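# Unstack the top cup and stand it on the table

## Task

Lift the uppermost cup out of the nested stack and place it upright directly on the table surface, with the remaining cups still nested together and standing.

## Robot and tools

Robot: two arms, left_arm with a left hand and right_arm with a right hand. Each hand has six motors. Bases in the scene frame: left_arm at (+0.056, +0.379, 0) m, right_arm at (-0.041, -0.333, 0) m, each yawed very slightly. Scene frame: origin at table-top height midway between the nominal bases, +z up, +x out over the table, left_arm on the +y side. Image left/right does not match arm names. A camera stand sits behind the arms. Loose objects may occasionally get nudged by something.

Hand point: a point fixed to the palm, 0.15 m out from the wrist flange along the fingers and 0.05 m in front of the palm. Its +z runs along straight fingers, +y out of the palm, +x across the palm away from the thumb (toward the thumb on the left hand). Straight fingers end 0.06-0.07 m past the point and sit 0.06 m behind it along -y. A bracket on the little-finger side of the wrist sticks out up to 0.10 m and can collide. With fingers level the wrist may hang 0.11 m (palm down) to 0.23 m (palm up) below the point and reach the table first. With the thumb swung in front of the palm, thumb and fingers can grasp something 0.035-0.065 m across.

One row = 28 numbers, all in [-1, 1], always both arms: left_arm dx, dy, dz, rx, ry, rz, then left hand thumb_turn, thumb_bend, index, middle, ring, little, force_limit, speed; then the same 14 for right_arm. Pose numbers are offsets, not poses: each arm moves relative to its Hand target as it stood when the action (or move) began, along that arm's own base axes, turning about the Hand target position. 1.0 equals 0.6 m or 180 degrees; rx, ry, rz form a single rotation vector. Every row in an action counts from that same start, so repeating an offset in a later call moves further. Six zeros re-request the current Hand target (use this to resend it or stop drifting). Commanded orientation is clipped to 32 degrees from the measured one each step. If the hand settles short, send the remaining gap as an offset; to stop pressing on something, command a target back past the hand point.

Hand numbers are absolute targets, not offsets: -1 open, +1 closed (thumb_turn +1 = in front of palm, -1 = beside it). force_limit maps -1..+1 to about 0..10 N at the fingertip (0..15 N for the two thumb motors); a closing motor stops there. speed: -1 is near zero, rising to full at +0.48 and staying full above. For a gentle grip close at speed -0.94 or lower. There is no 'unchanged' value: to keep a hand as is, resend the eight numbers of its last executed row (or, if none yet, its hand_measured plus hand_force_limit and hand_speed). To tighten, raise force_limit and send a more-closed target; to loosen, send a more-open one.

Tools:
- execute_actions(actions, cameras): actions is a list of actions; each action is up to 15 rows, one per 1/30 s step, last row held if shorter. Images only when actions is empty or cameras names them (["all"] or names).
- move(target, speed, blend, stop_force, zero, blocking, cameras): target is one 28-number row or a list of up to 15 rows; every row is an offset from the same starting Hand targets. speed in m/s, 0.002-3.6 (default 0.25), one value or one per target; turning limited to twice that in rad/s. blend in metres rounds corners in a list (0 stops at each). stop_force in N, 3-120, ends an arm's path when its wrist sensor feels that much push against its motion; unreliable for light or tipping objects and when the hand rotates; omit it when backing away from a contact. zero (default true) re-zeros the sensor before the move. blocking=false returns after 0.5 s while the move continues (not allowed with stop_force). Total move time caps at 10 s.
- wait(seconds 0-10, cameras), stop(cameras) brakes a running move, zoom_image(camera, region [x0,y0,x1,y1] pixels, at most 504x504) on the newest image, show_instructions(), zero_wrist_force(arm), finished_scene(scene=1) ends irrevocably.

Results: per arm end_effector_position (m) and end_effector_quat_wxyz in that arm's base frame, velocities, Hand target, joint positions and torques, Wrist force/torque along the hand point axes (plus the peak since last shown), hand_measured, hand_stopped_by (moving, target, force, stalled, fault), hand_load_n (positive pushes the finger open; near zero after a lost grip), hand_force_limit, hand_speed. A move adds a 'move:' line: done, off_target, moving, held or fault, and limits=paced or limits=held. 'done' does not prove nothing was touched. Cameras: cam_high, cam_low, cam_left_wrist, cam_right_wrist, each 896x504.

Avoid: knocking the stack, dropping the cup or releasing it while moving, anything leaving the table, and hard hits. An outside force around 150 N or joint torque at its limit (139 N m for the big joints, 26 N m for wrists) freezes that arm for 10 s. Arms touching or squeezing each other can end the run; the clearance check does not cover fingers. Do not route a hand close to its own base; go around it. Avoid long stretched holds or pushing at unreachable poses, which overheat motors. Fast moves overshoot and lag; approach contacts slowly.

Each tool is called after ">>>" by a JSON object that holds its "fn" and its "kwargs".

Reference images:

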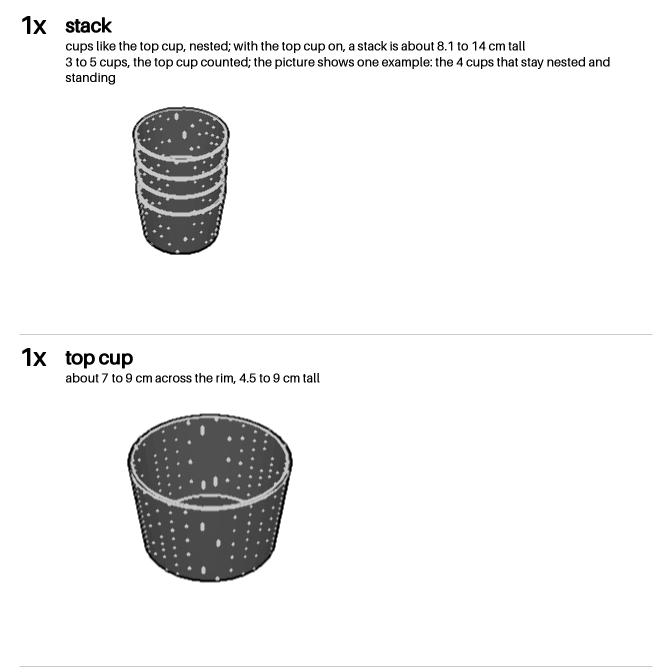

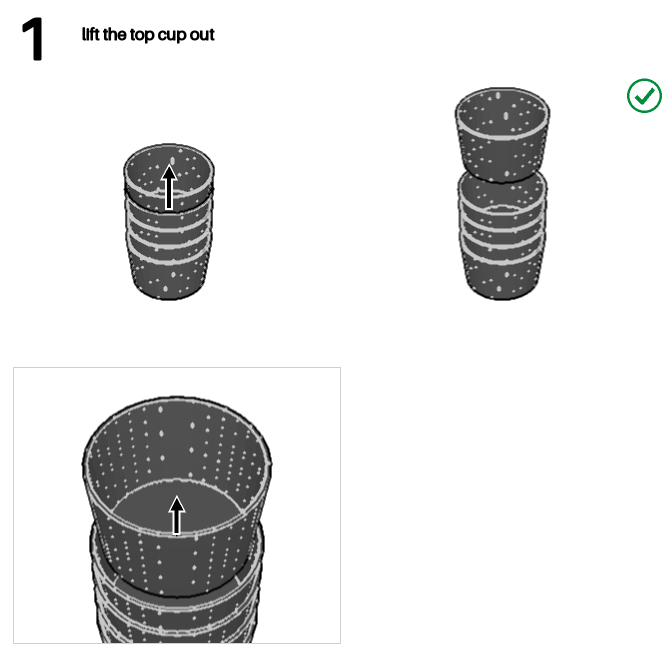

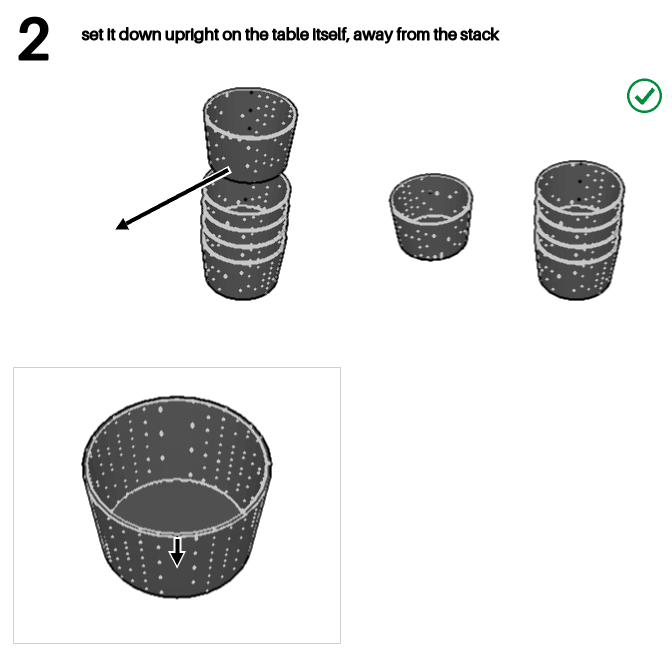

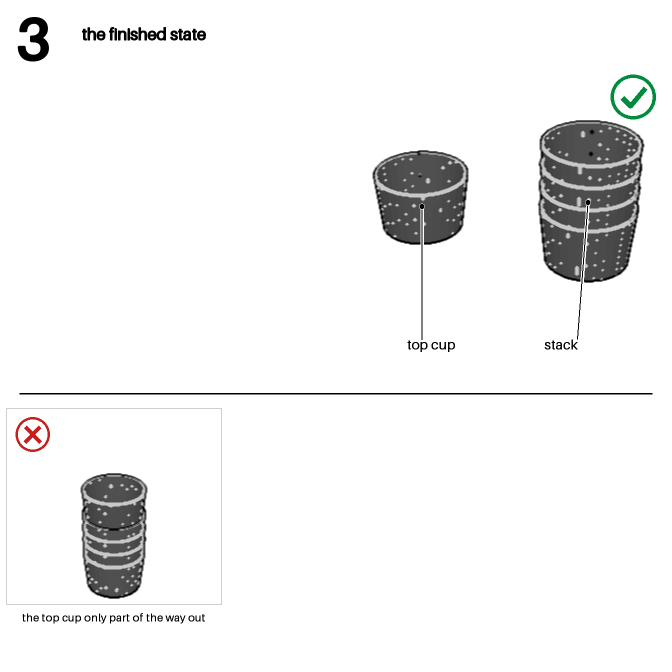

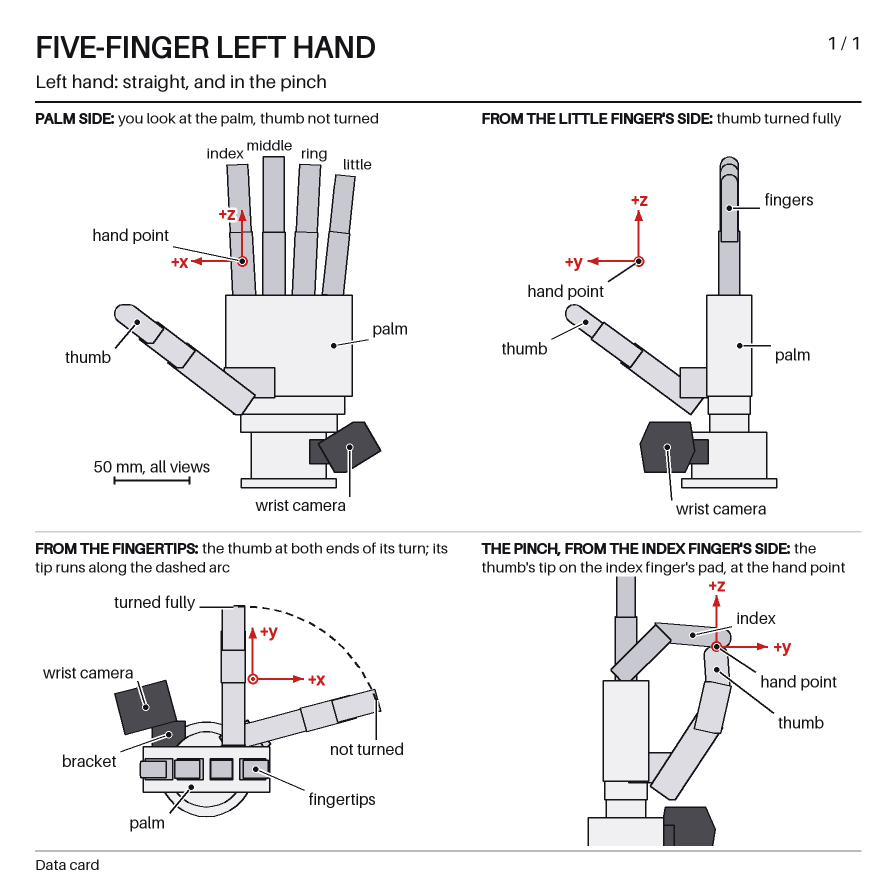

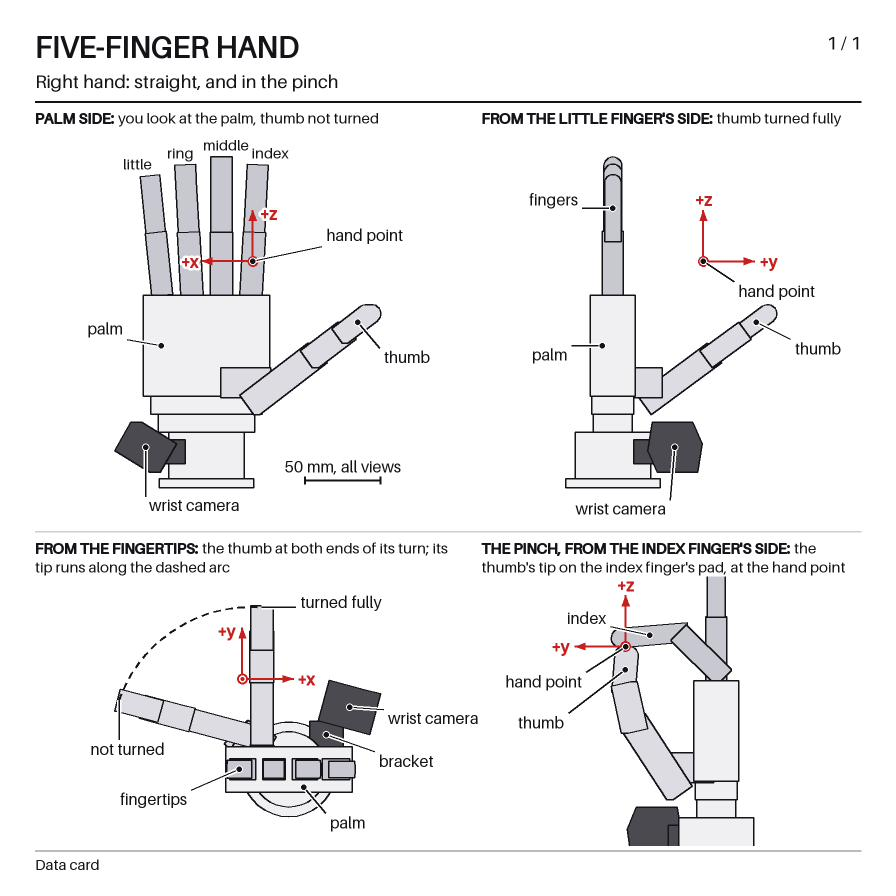

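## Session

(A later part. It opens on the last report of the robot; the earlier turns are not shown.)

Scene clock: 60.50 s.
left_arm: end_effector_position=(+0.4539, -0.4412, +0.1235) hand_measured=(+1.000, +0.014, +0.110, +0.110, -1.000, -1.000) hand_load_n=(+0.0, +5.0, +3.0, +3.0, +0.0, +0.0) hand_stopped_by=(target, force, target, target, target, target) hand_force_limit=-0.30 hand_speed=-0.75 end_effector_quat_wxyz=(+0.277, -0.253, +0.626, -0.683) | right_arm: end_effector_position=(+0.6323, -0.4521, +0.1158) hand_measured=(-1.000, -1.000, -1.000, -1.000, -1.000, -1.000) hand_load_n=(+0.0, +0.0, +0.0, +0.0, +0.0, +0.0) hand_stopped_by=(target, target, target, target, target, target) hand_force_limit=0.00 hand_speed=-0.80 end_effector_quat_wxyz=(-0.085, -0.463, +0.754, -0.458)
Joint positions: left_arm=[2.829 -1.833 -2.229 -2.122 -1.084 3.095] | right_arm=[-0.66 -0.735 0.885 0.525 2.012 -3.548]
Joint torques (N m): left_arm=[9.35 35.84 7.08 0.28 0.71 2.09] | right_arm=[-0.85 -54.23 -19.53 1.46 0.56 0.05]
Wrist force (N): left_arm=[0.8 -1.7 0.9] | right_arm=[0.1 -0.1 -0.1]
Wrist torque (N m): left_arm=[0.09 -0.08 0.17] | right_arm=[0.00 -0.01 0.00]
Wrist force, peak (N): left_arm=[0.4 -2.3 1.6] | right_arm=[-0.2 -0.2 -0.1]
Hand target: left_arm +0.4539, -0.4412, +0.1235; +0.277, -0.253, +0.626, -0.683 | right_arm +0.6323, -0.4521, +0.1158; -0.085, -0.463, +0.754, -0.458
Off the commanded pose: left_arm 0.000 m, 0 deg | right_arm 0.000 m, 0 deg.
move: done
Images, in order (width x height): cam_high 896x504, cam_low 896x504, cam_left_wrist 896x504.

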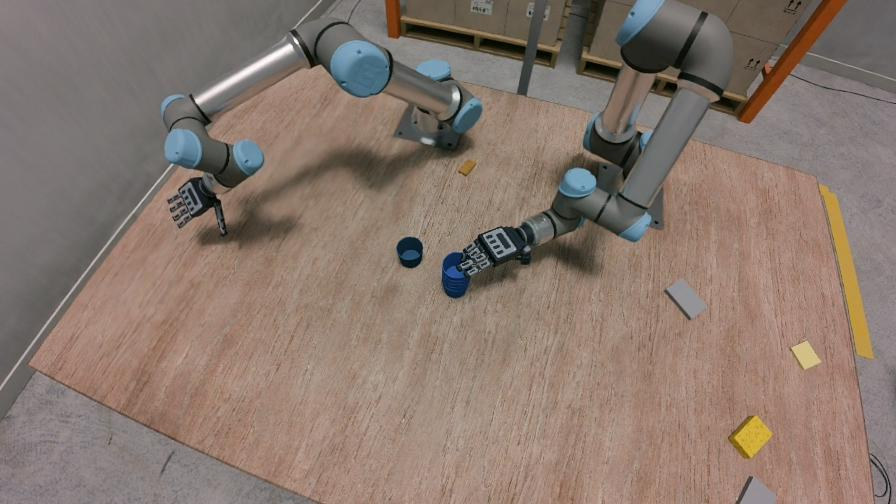

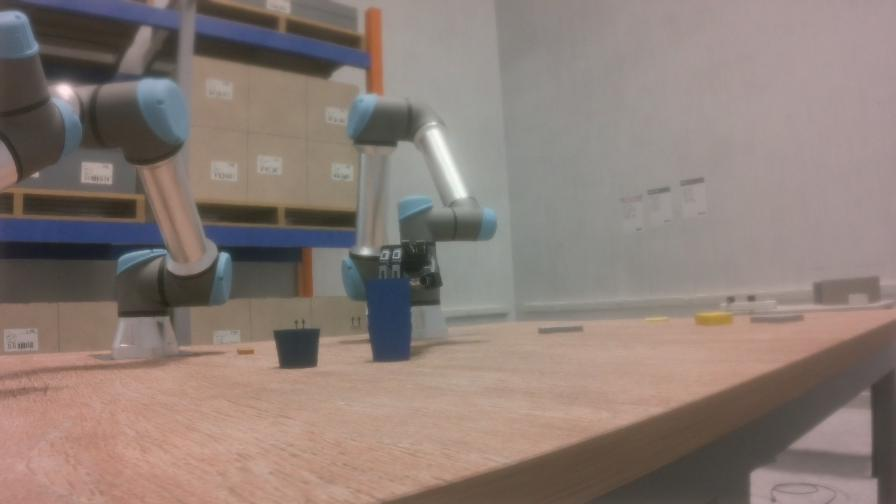

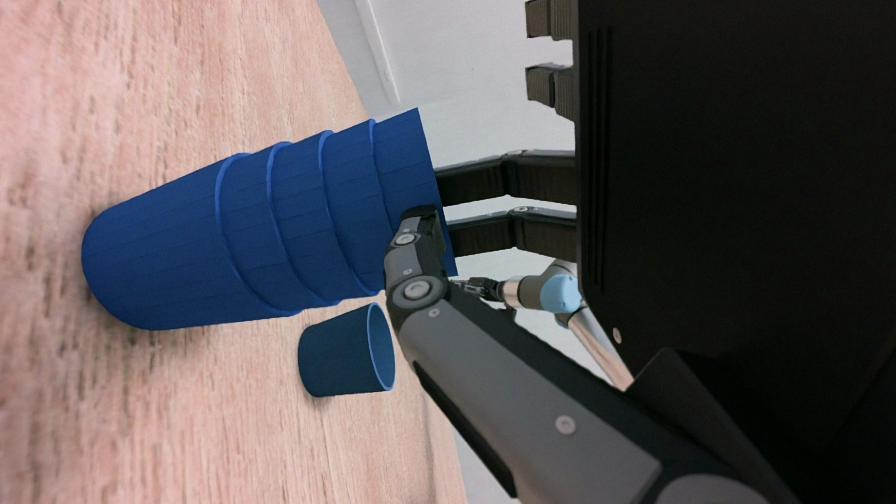

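>>> {"fn": "move", "kwargs": {"target": [0,0,0.03,0,0,0,1,0.3,0.11,0.11,-1,-1,-0.3,-0.75,0,0,0,0,0,0,-1,-1,-1,-1,-1,-1,0,-0.8], "speed": 0.03, "cameras": ["cam_high","cam_low","cam_left_wrist"]}}

>>> {"fn": "zoom_image", "kwargs": {"camera": "cam_low", "region": [340, 200, 440, 370]}}

Scene clock: 61.60 s.
left_arm: end_effector_position=(+0.4539, -0.4412, +0.1417) hand_measured=(+1.000, +0.014, +0.110, +0.110, -1.000, -1.000) hand_load_n=(+0.0, +2.5, +3.5, +3.5, +0.0, +0.0) hand_stopped_by=(target, force, target, target, target, target) hand_force_limit=-0.30 hand_speed=-0.75 end_effector_quat_wxyz=(+0.277, -0.253, +0.626, -0.684) end_effector_velocity=(+0.000, -0.001, +0.000) end_effector_angular_velocity=(+0.000, -0.003, -0.001) | right_arm: end_effector_position=(+0.6323, -0.4521, +0.1158) hand_measured=(-1.000, -1.000, -1.000, -1.000, -1.000, -1.000) hand_load_n=(+0.0, +0.0, +0.0, +0.0, +0.0, +0.0) hand_stopped_by=(target, target, target, target, target, target) hand_force_limit=0.00 hand_speed=-0.80 end_effector_quat_wxyz=(-0.085, -0.463, +0.754, -0.458)
Joint positions: left_arm=[2.829 -1.791 -2.214 -2.178 -1.084 3.095] | right_arm=[-0.66 -0.735 0.885 0.525 2.012 -3.548]
Joint velocities: left_arm=[-0.001 -0.002 0 0.005 0.001 0.001] | right_arm=[within noise]
Joint torques (N m): left_arm=[7.42 20.22 14.83 3.57 0.45 -0.04] | right_arm=[-0.58 -54.18 -20.05 1.42 0.28 0.15]
Wrist force (N): left_arm=[0.6 -0.2 0.7] | right_arm=[0.1 0.0 -0.3]
Wrist torque (N m): left_arm=[0.10 -0.05 0.14] | right_arm=[0.01 -0.01 0.00]
Wrist force, peak (N): left_arm=[0.7 -1.7 0.9] | right_arm=[-0.1 -0.1 -0.3]
Hand target: left_arm +0.4539, -0.4412, +0.1415; +0.277, -0.253, +0.626, -0.683 | right_arm +0.6323, -0.4521, +0.1158; -0.085, -0.463, +0.754, -0.458
Off the commanded pose: left_arm 0.000 m, 0 deg | right_arm 0.000 m, 0 deg.
move: done
Images, in order (width x height): cam_high 896x504, cam_low 896x504, cam_left_wrist 896x504.

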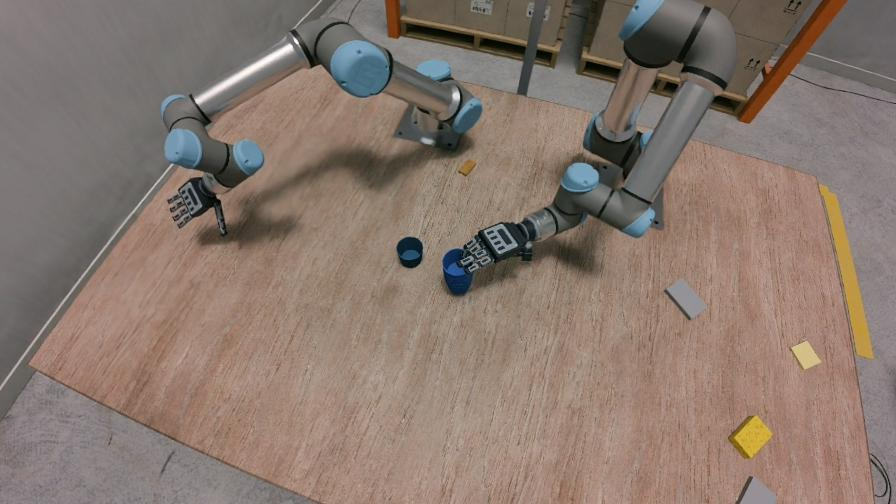

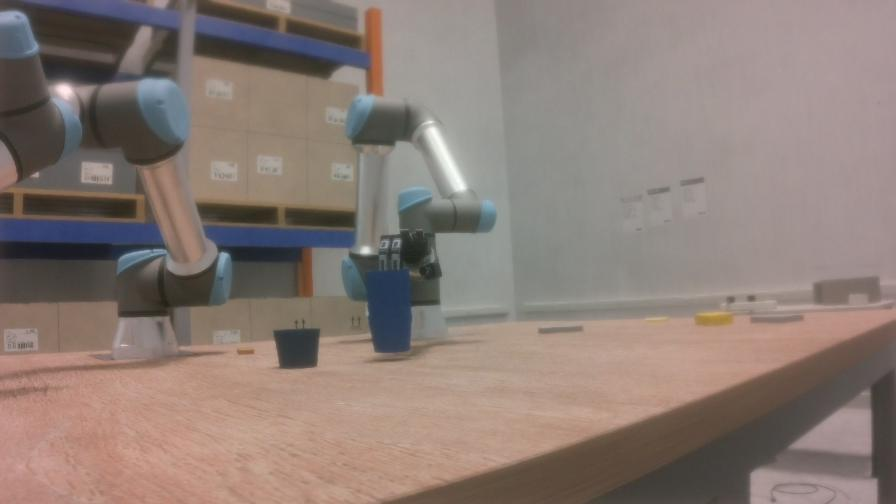

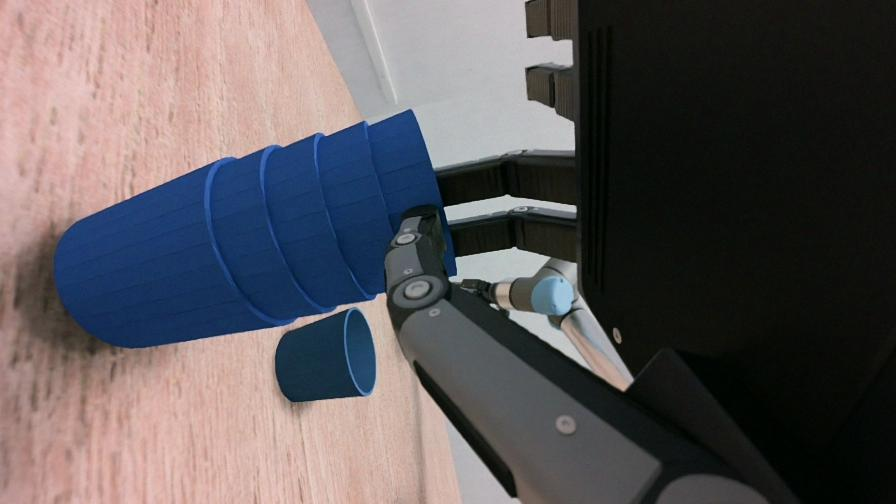

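Scaled by 2.965 from the camera's 896x504 image, which has a finer 1280x720 frame.

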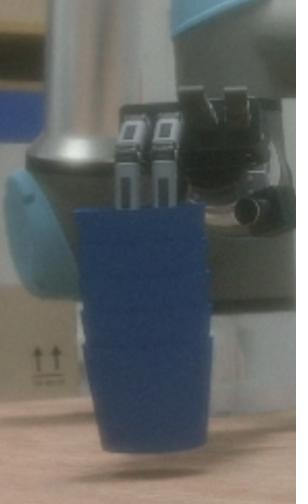

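>>> {"fn": "move", "kwargs": {"target": [[0,0,-0.0302,0,0,0,1,0.3,0.11,0.11,-1,-1,-0.3,-0.75,0,0,0,0,0,0,-1,-1,-1,-1,-1,-1,0,-0.8],[0,0,-0.0302,0,0,0,1,0.36,0.11,0.11,-1,-1,0.0,-0.75,0,0,0,0,0,0,-1,-1,-1,-1,-1,-1,0,-0.8]], "speed": 0.03, "cameras": ["cam_low","cam_left_wrist"]}}

>>> {"fn": "zoom_image", "kwargs": {"camera": "cam_low", "region": [340, 200, 440, 370]}}

Scene clock: 64.87 s.
left_arm: end_effector_position=(+0.4538, -0.4412, +0.1234) hand_measured=(+1.000, +0.044, +0.110, +0.110, -1.000, -1.000) hand_load_n=(+0.5, +7.5, +4.5, +4.5, +0.0, +0.0) hand_stopped_by=(target, force, target, target, target, target) hand_force_limit=0.00 hand_speed=-0.75 end_effector_quat_wxyz=(+0.277, -0.253, +0.626, -0.683) | right_arm: end_effector_position=(+0.6323, -0.4521, +0.1158) hand_measured=(-1.000, -1.000, -1.000, -1.000, -1.000, -1.000) hand_load_n=(+0.0, +0.0, +0.0, +0.0, +0.0, +0.0) hand_stopped_by=(target, target, target, target, target, target) hand_force_limit=0.00 hand_speed=-0.80 end_effector_quat_wxyz=(-0.085, -0.463, +0.754, -0.458)
Joint positions: left_arm=[2.829 -1.833 -2.229 -2.122 -1.084 3.095] | right_arm=[-0.66 -0.735 0.885 0.525 2.012 -3.548]
Joint torques (N m): left_arm=[5.2 35.54 27.63 0.27 0.55 0.57] | right_arm=[-0.36 -54.6 -19.85 1.61 0.45 0.02]
Wrist force (N): left_arm=[0.5 -1.1 1.2] | right_arm=[-0.2 0.0 -0.3]
Wrist torque (N m): left_arm=[0.15 -0.03 0.14] | right_arm=[0.02 0.04 -0.01]
Wrist force, peak (N): left_arm=[0.6 -3.1 0.9] | right_arm=[-0.2 0.0 -0.3]
Hand target: left_arm +0.4539, -0.4412, +0.1234; +0.277, -0.253, +0.626, -0.683 | right_arm +0.6323, -0.4521, +0.1158; -0.085, -0.463, +0.754, -0.458
Off the commanded pose: left_arm 0.000 m, 0 deg | right_arm 0.000 m, 0 deg.
move: done
Images, in order (width x height): cam_low 896x504, cam_left_wrist 896x504.

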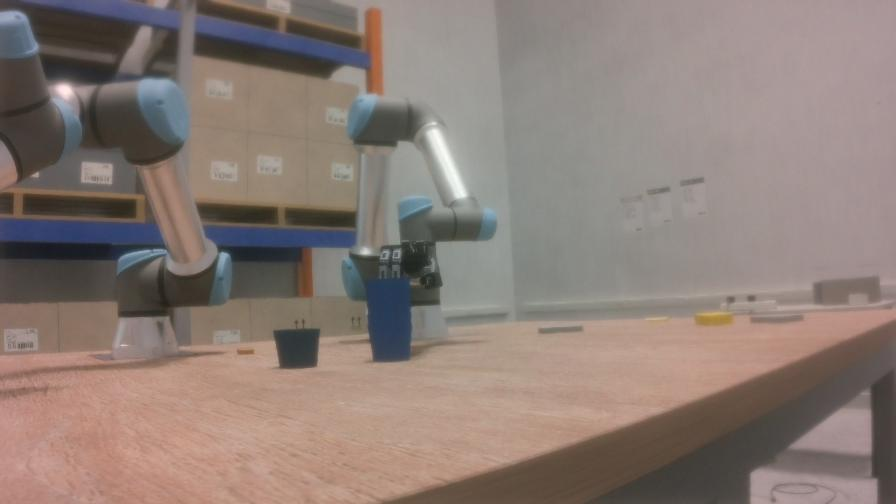

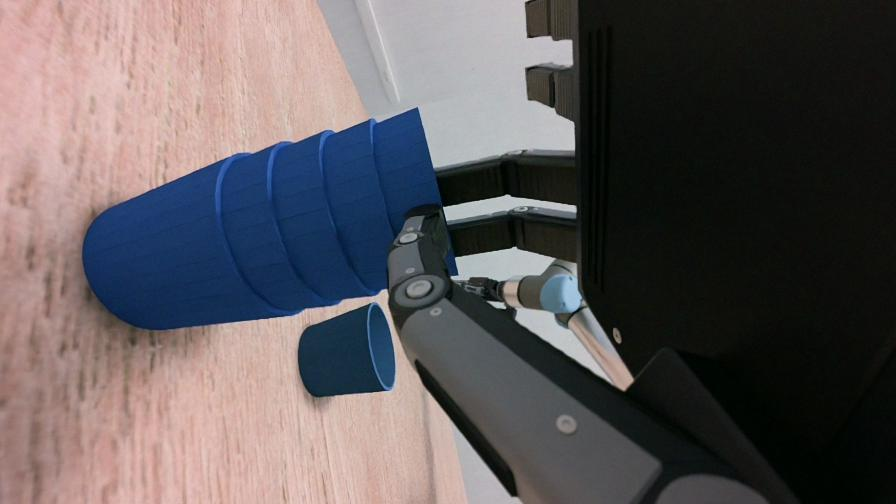

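Scaled by 2.965 from the camera's 896x504 image, which has a finer 1280x720 frame.

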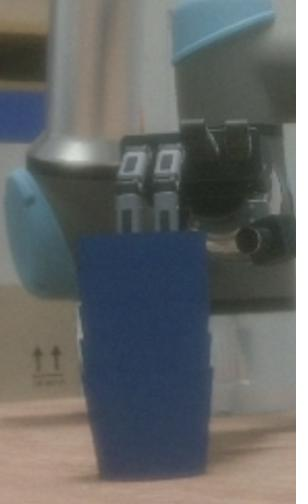

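>>> {"fn": "execute_actions", "kwargs": {"actions": [[[0,0,0.055,0,0,0,1,0.36,0.11,0.11,-1,-1,0.0,-0.75,0,0,0,0,0,0,-1,-1,-1,-1,-1,-1,0,-0.8]]], "cameras": ["cam_low","cam_left_wrist"]}}

>>> {"fn": "zoom_image", "kwargs": {"camera": "cam_low", "region": [340, 200, 440, 370]}}

Scene clock: 65.83 s.
left_arm: end_effector_position=(+0.4539, -0.4412, +0.1564) hand_measured=(+1.000, +0.046, +0.110, +0.110, -1.000, -1.000) hand_load_n=(+0.0, +1.5, +5.5, +5.5, +0.0, +0.0) hand_stopped_by=(target, force, target, target, target, target) hand_force_limit=0.00 hand_speed=-0.75 end_effector_quat_wxyz=(+0.277, -0.253, +0.626, -0.683) | right_arm: end_effector_position=(+0.6323, -0.4521, +0.1158) hand_measured=(-1.000, -1.000, -1.000, -1.000, -1.000, -1.000) hand_load_n=(+0.0, +0.0, +0.0, +0.0, +0.0, +0.0) hand_stopped_by=(target, target, target, target, target, target) hand_force_limit=0.00 hand_speed=-0.80 end_effector_quat_wxyz=(-0.085, -0.463, +0.754, -0.458)
Joint positions: left_arm=[2.828 -1.759 -2.201 -2.224 -1.084 3.095] | right_arm=[-0.66 -0.735 0.885 0.525 2.012 -3.548]
Joint torques (N m): left_arm=[12.91 34.53 2.9 0.57 0.28 -1.6] | right_arm=[-0.88 -54.18 -21.14 1.7 0.49 0.28]
Wrist force (N): left_arm=[0.6 -0.3 0.3] | right_arm=[0.0 -0.1 -0.1]
Wrist torque (N m): left_arm=[0.07 -0.06 0.10] | right_arm=[-0.01 0.00 -0.01]
Wrist force, peak (N): left_arm=[0.3 9.2 0.7] | right_arm=[-0.1 -0.3 -0.2]
Hand target: left_arm +0.4539, -0.4412, +0.1564; +0.277, -0.253, +0.626, -0.683 | right_arm +0.6323, -0.4521, +0.1158; -0.085, -0.463, +0.754, -0.458
Off the commanded pose: left_arm 0.000 m, 0 deg | right_arm 0.000 m, 0 deg.
Images, in order (width x height): cam_low 896x504, cam_left_wrist 896x504.

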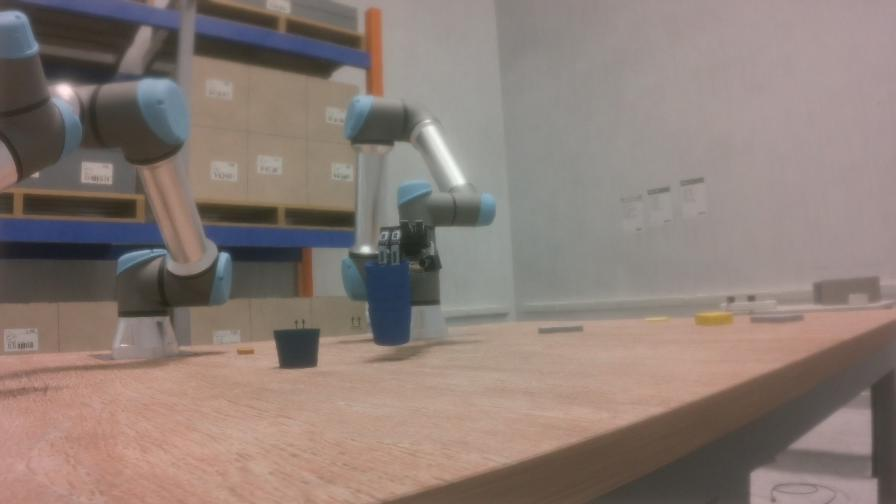

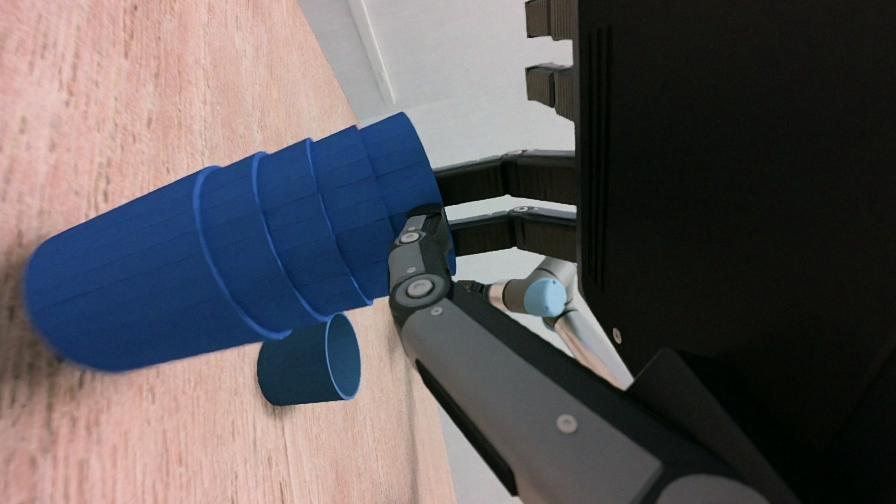

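Scaled by 2.965 from the camera's 896x504 image, which has a finer 1280x720 frame.

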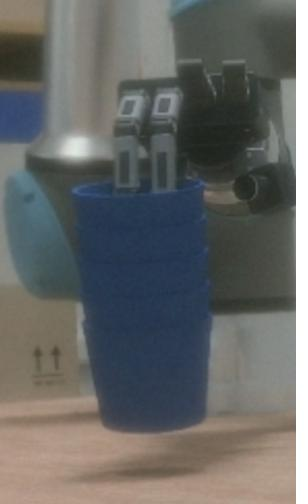

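>>> {"fn": "move", "kwargs": {"target": [0.1672,0.2278,0.0202,0,0,0,1,0.36,0.11,0.11,-1,-1,0.0,-0.75,-0.054,0.587,0.34,0.2728,-0.0696,0.0226,1,-1,-1,-1,-1,-1,0,0], "speed": 0.3, "cameras": ["all"]}}

Scene clock: 70.90 s.
left_arm: end_effector_position=(+0.5543, -0.3044, +0.1685) hand_measured=(+1.000, +0.046, +0.110, +0.110, -1.000, -1.000) hand_load_n=(+0.0, +3.5, +4.5, +4.5, +0.0, +0.0) hand_stopped_by=(target, force, target, target, target, target) hand_force_limit=0.00 hand_speed=-0.75 end_effector_quat_wxyz=(+0.277, -0.254, +0.626, -0.683) | right_arm: end_effector_position=(+0.5999, -0.0999, +0.3197) hand_measured=(+1.000, -1.000, -1.000, -1.000, -1.000, -1.000) hand_load_n=(+0.0, +0.0, +0.0, +0.0, +0.0, +0.0) hand_stopped_by=(target, target, target, target, target, target) hand_force_limit=0.00 hand_speed=0.00 end_effector_quat_wxyz=(+0.210, -0.431, +0.864, -0.153)
Joint positions: left_arm=[3.226 -1.792 -2.116 -2.238 -0.69 3.035] | right_arm=[-0.53 -1.073 0.9 1.246 1.391 -2.982]
Joint torques (N m): left_arm=[-12.54 36.57 3.65 2.23 -0.95 2.13] | right_arm=[-5.68 -37.99 -21.54 1.21 0.11 0.16]
Wrist force (N): left_arm=[0.9 -0.2 0.7] | right_arm=[0.9 0.3 1.4]
Wrist torque (N m): left_arm=[0.10 -0.09 0.23] | right_arm=[-0.04 -0.14 0.07]
Wrist force, peak (N): left_arm=[1.4 0.0 1.2] | right_arm=[1.2 0.5 1.5]
Hand target: left_arm +0.5542, -0.3045, +0.1685; +0.277, -0.253, +0.626, -0.683 | right_arm +0.5999, -0.0999, +0.3198; +0.210, -0.431, +0.864, -0.153
Off the commanded pose: left_arm 0.000 m, 0 deg | right_arm 0.000 m, 0 deg.
move: done

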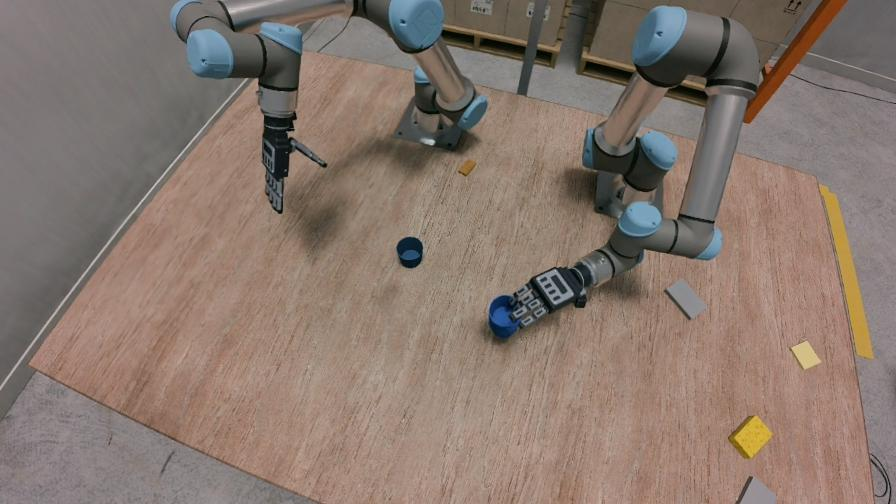

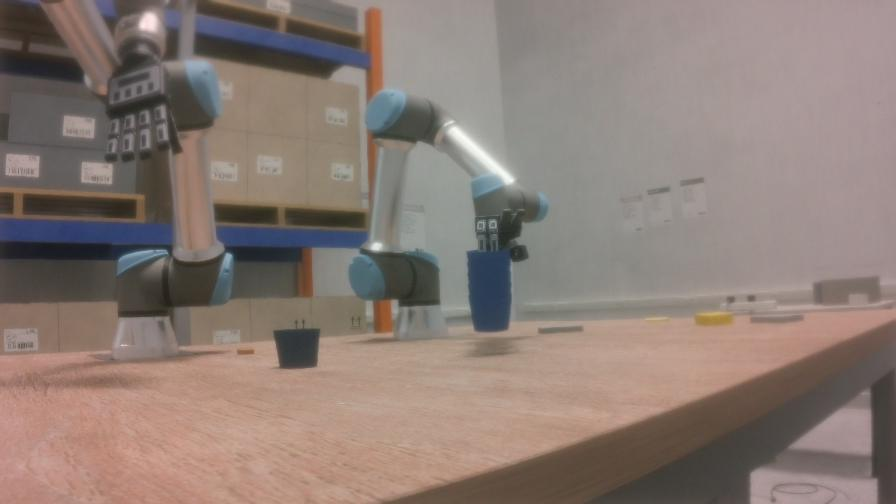

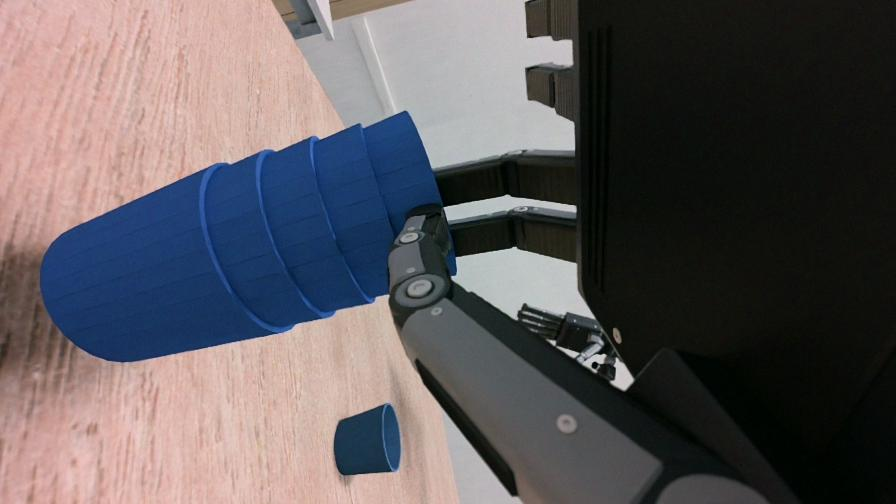

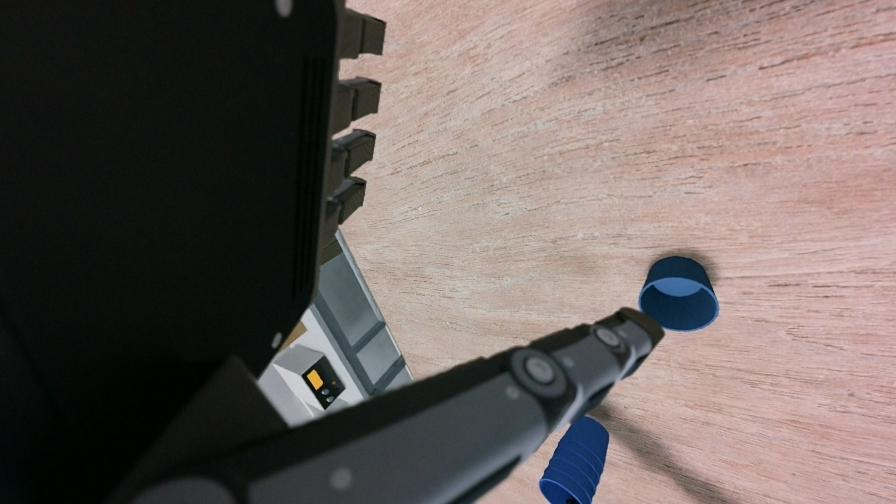

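>>> {"fn": "move", "kwargs": {"target": [[0,0,0,0,0,0,1,0.36,0.11,0.11,-1,-1,0.0,-0.75,-0.0165,0.68,-0.0997,0.2728,-0.0696,0.0226,1,-1,-1,-1,-1,-1,0,0],[0,0,0,0,0,0,1,0.36,0.11,0.11,-1,-1,0.0,-0.75,-0.0165,0.68,-0.35,0.2728,-0.0696,0.0226,1,-1,-1,-1,-1,-1,0,0]], "speed": [0.35,0.2], "blend": [0.02,0], "cameras": ["all"]}}

>>> {"fn": "zoom_image", "kwargs": {"camera": "cam_high", "region": [400, 230, 640, 390]}}

>>> {"fn": "zoom_image", "kwargs": {"camera": "cam_low", "region": [340, 160, 580, 390]}}

Scene clock: 73.87 s.
left_arm: end_effector_position=(+0.5542, -0.3045, +0.1685) hand_measured=(+1.000, +0.046, +0.110, +0.110, -1.000, -1.000) hand_load_n=(+0.0, +3.5, +4.5, +4.5, +0.0, -0.5) hand_stopped_by=(target, force, target, target, target, target) hand_force_limit=0.00 hand_speed=-0.75 end_effector_quat_wxyz=(+0.277, -0.253, +0.626, -0.683) | right_arm: end_effector_position=(+0.5900, +0.3081, +0.1099) hand_measured=(+1.000, -1.000, -1.000, -1.000, -1.000, -1.000) hand_load_n=(-0.5, +0.0, +0.0, +0.0, +0.0, +0.0) hand_stopped_by=(target, target, target, target, target, target) hand_force_limit=0.00 hand_speed=0.00 end_effector_quat_wxyz=(+0.465, -0.316, +0.807, +0.181)
Joint positions: left_arm=[3.225 -1.792 -2.116 -2.238 -0.69 3.035] | right_arm=[-0.058 -1.05 1.727 0.017 0.899 -2.051]
Joint torques (N m): left_arm=[-13.16 37.23 2.51 3.2 0.76 2.58] | right_arm=[6.16 -33.4 -15.1 -0.22 1.81 -0.73]
Wrist force (N): left_arm=[0.5 -0.3 1.0] | right_arm=[2.3 0.6 1.1]
Wrist torque (N m): left_arm=[0.08 -0.03 0.19] | right_arm=[0.03 -0.36 0.12]
Wrist force, peak (N): left_arm=[0.6 -0.1 1.4] | right_arm=[4.1 0.6 1.9]
Hand target: left_arm +0.5542, -0.3045, +0.1685; +0.277, -0.253, +0.626, -0.683 | right_arm +0.5900, +0.3081, +0.1098; +0.465, -0.316, +0.807, +0.181
Off the commanded pose: left_arm 0.000 m, 0 deg | right_arm 0.000 m, 0 deg.
move: done

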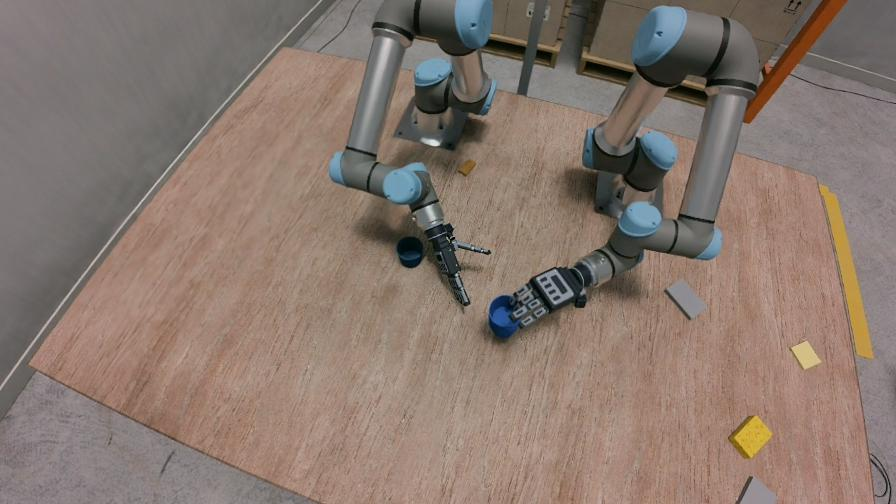

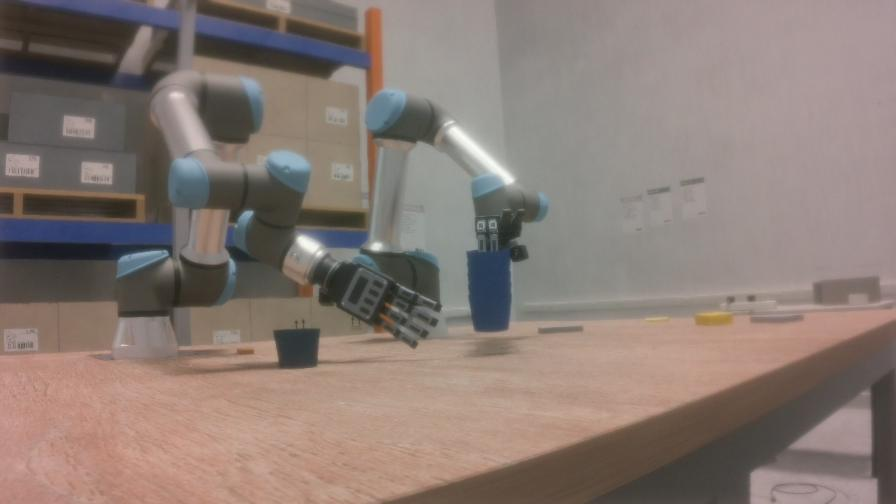

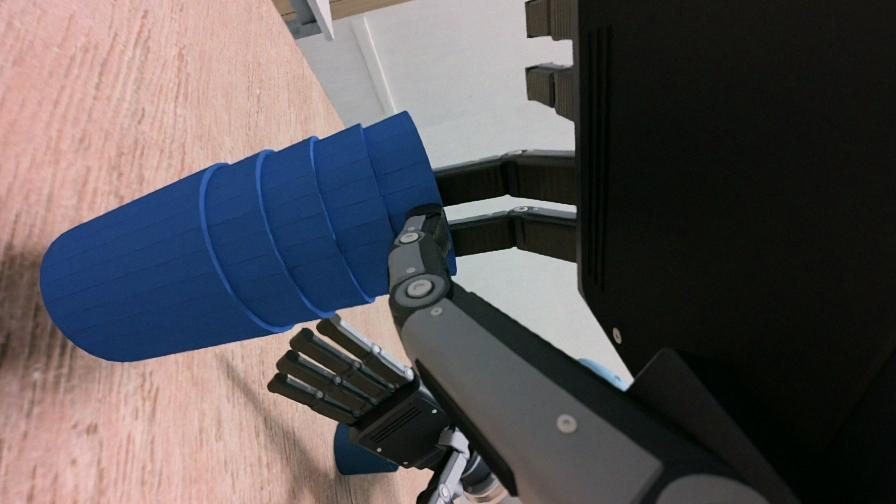

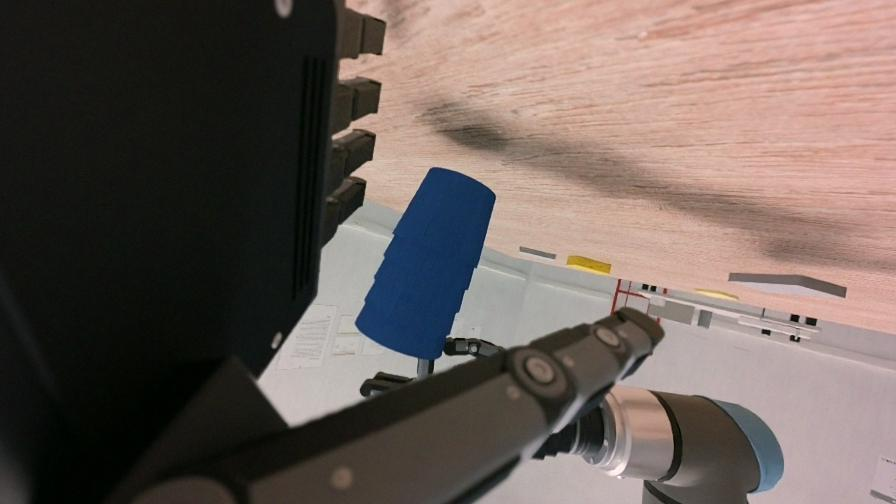

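Scaled by 2.100 from the camera's 896x504 image, which has a finer 1280x720 frame.

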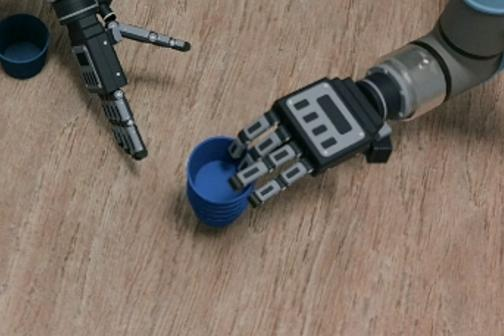

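Scaled by 2.100 from the camera's 896x504 image, which has a finer 1280x720 frame.

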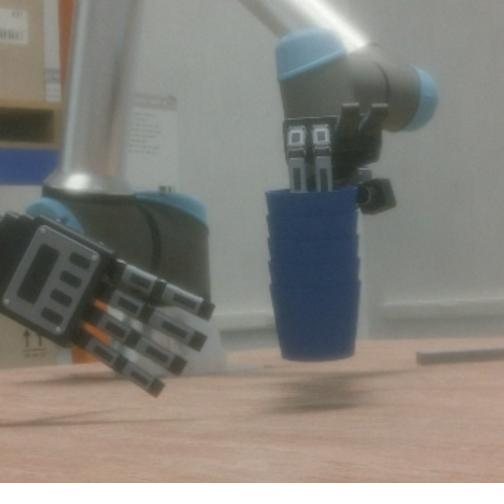

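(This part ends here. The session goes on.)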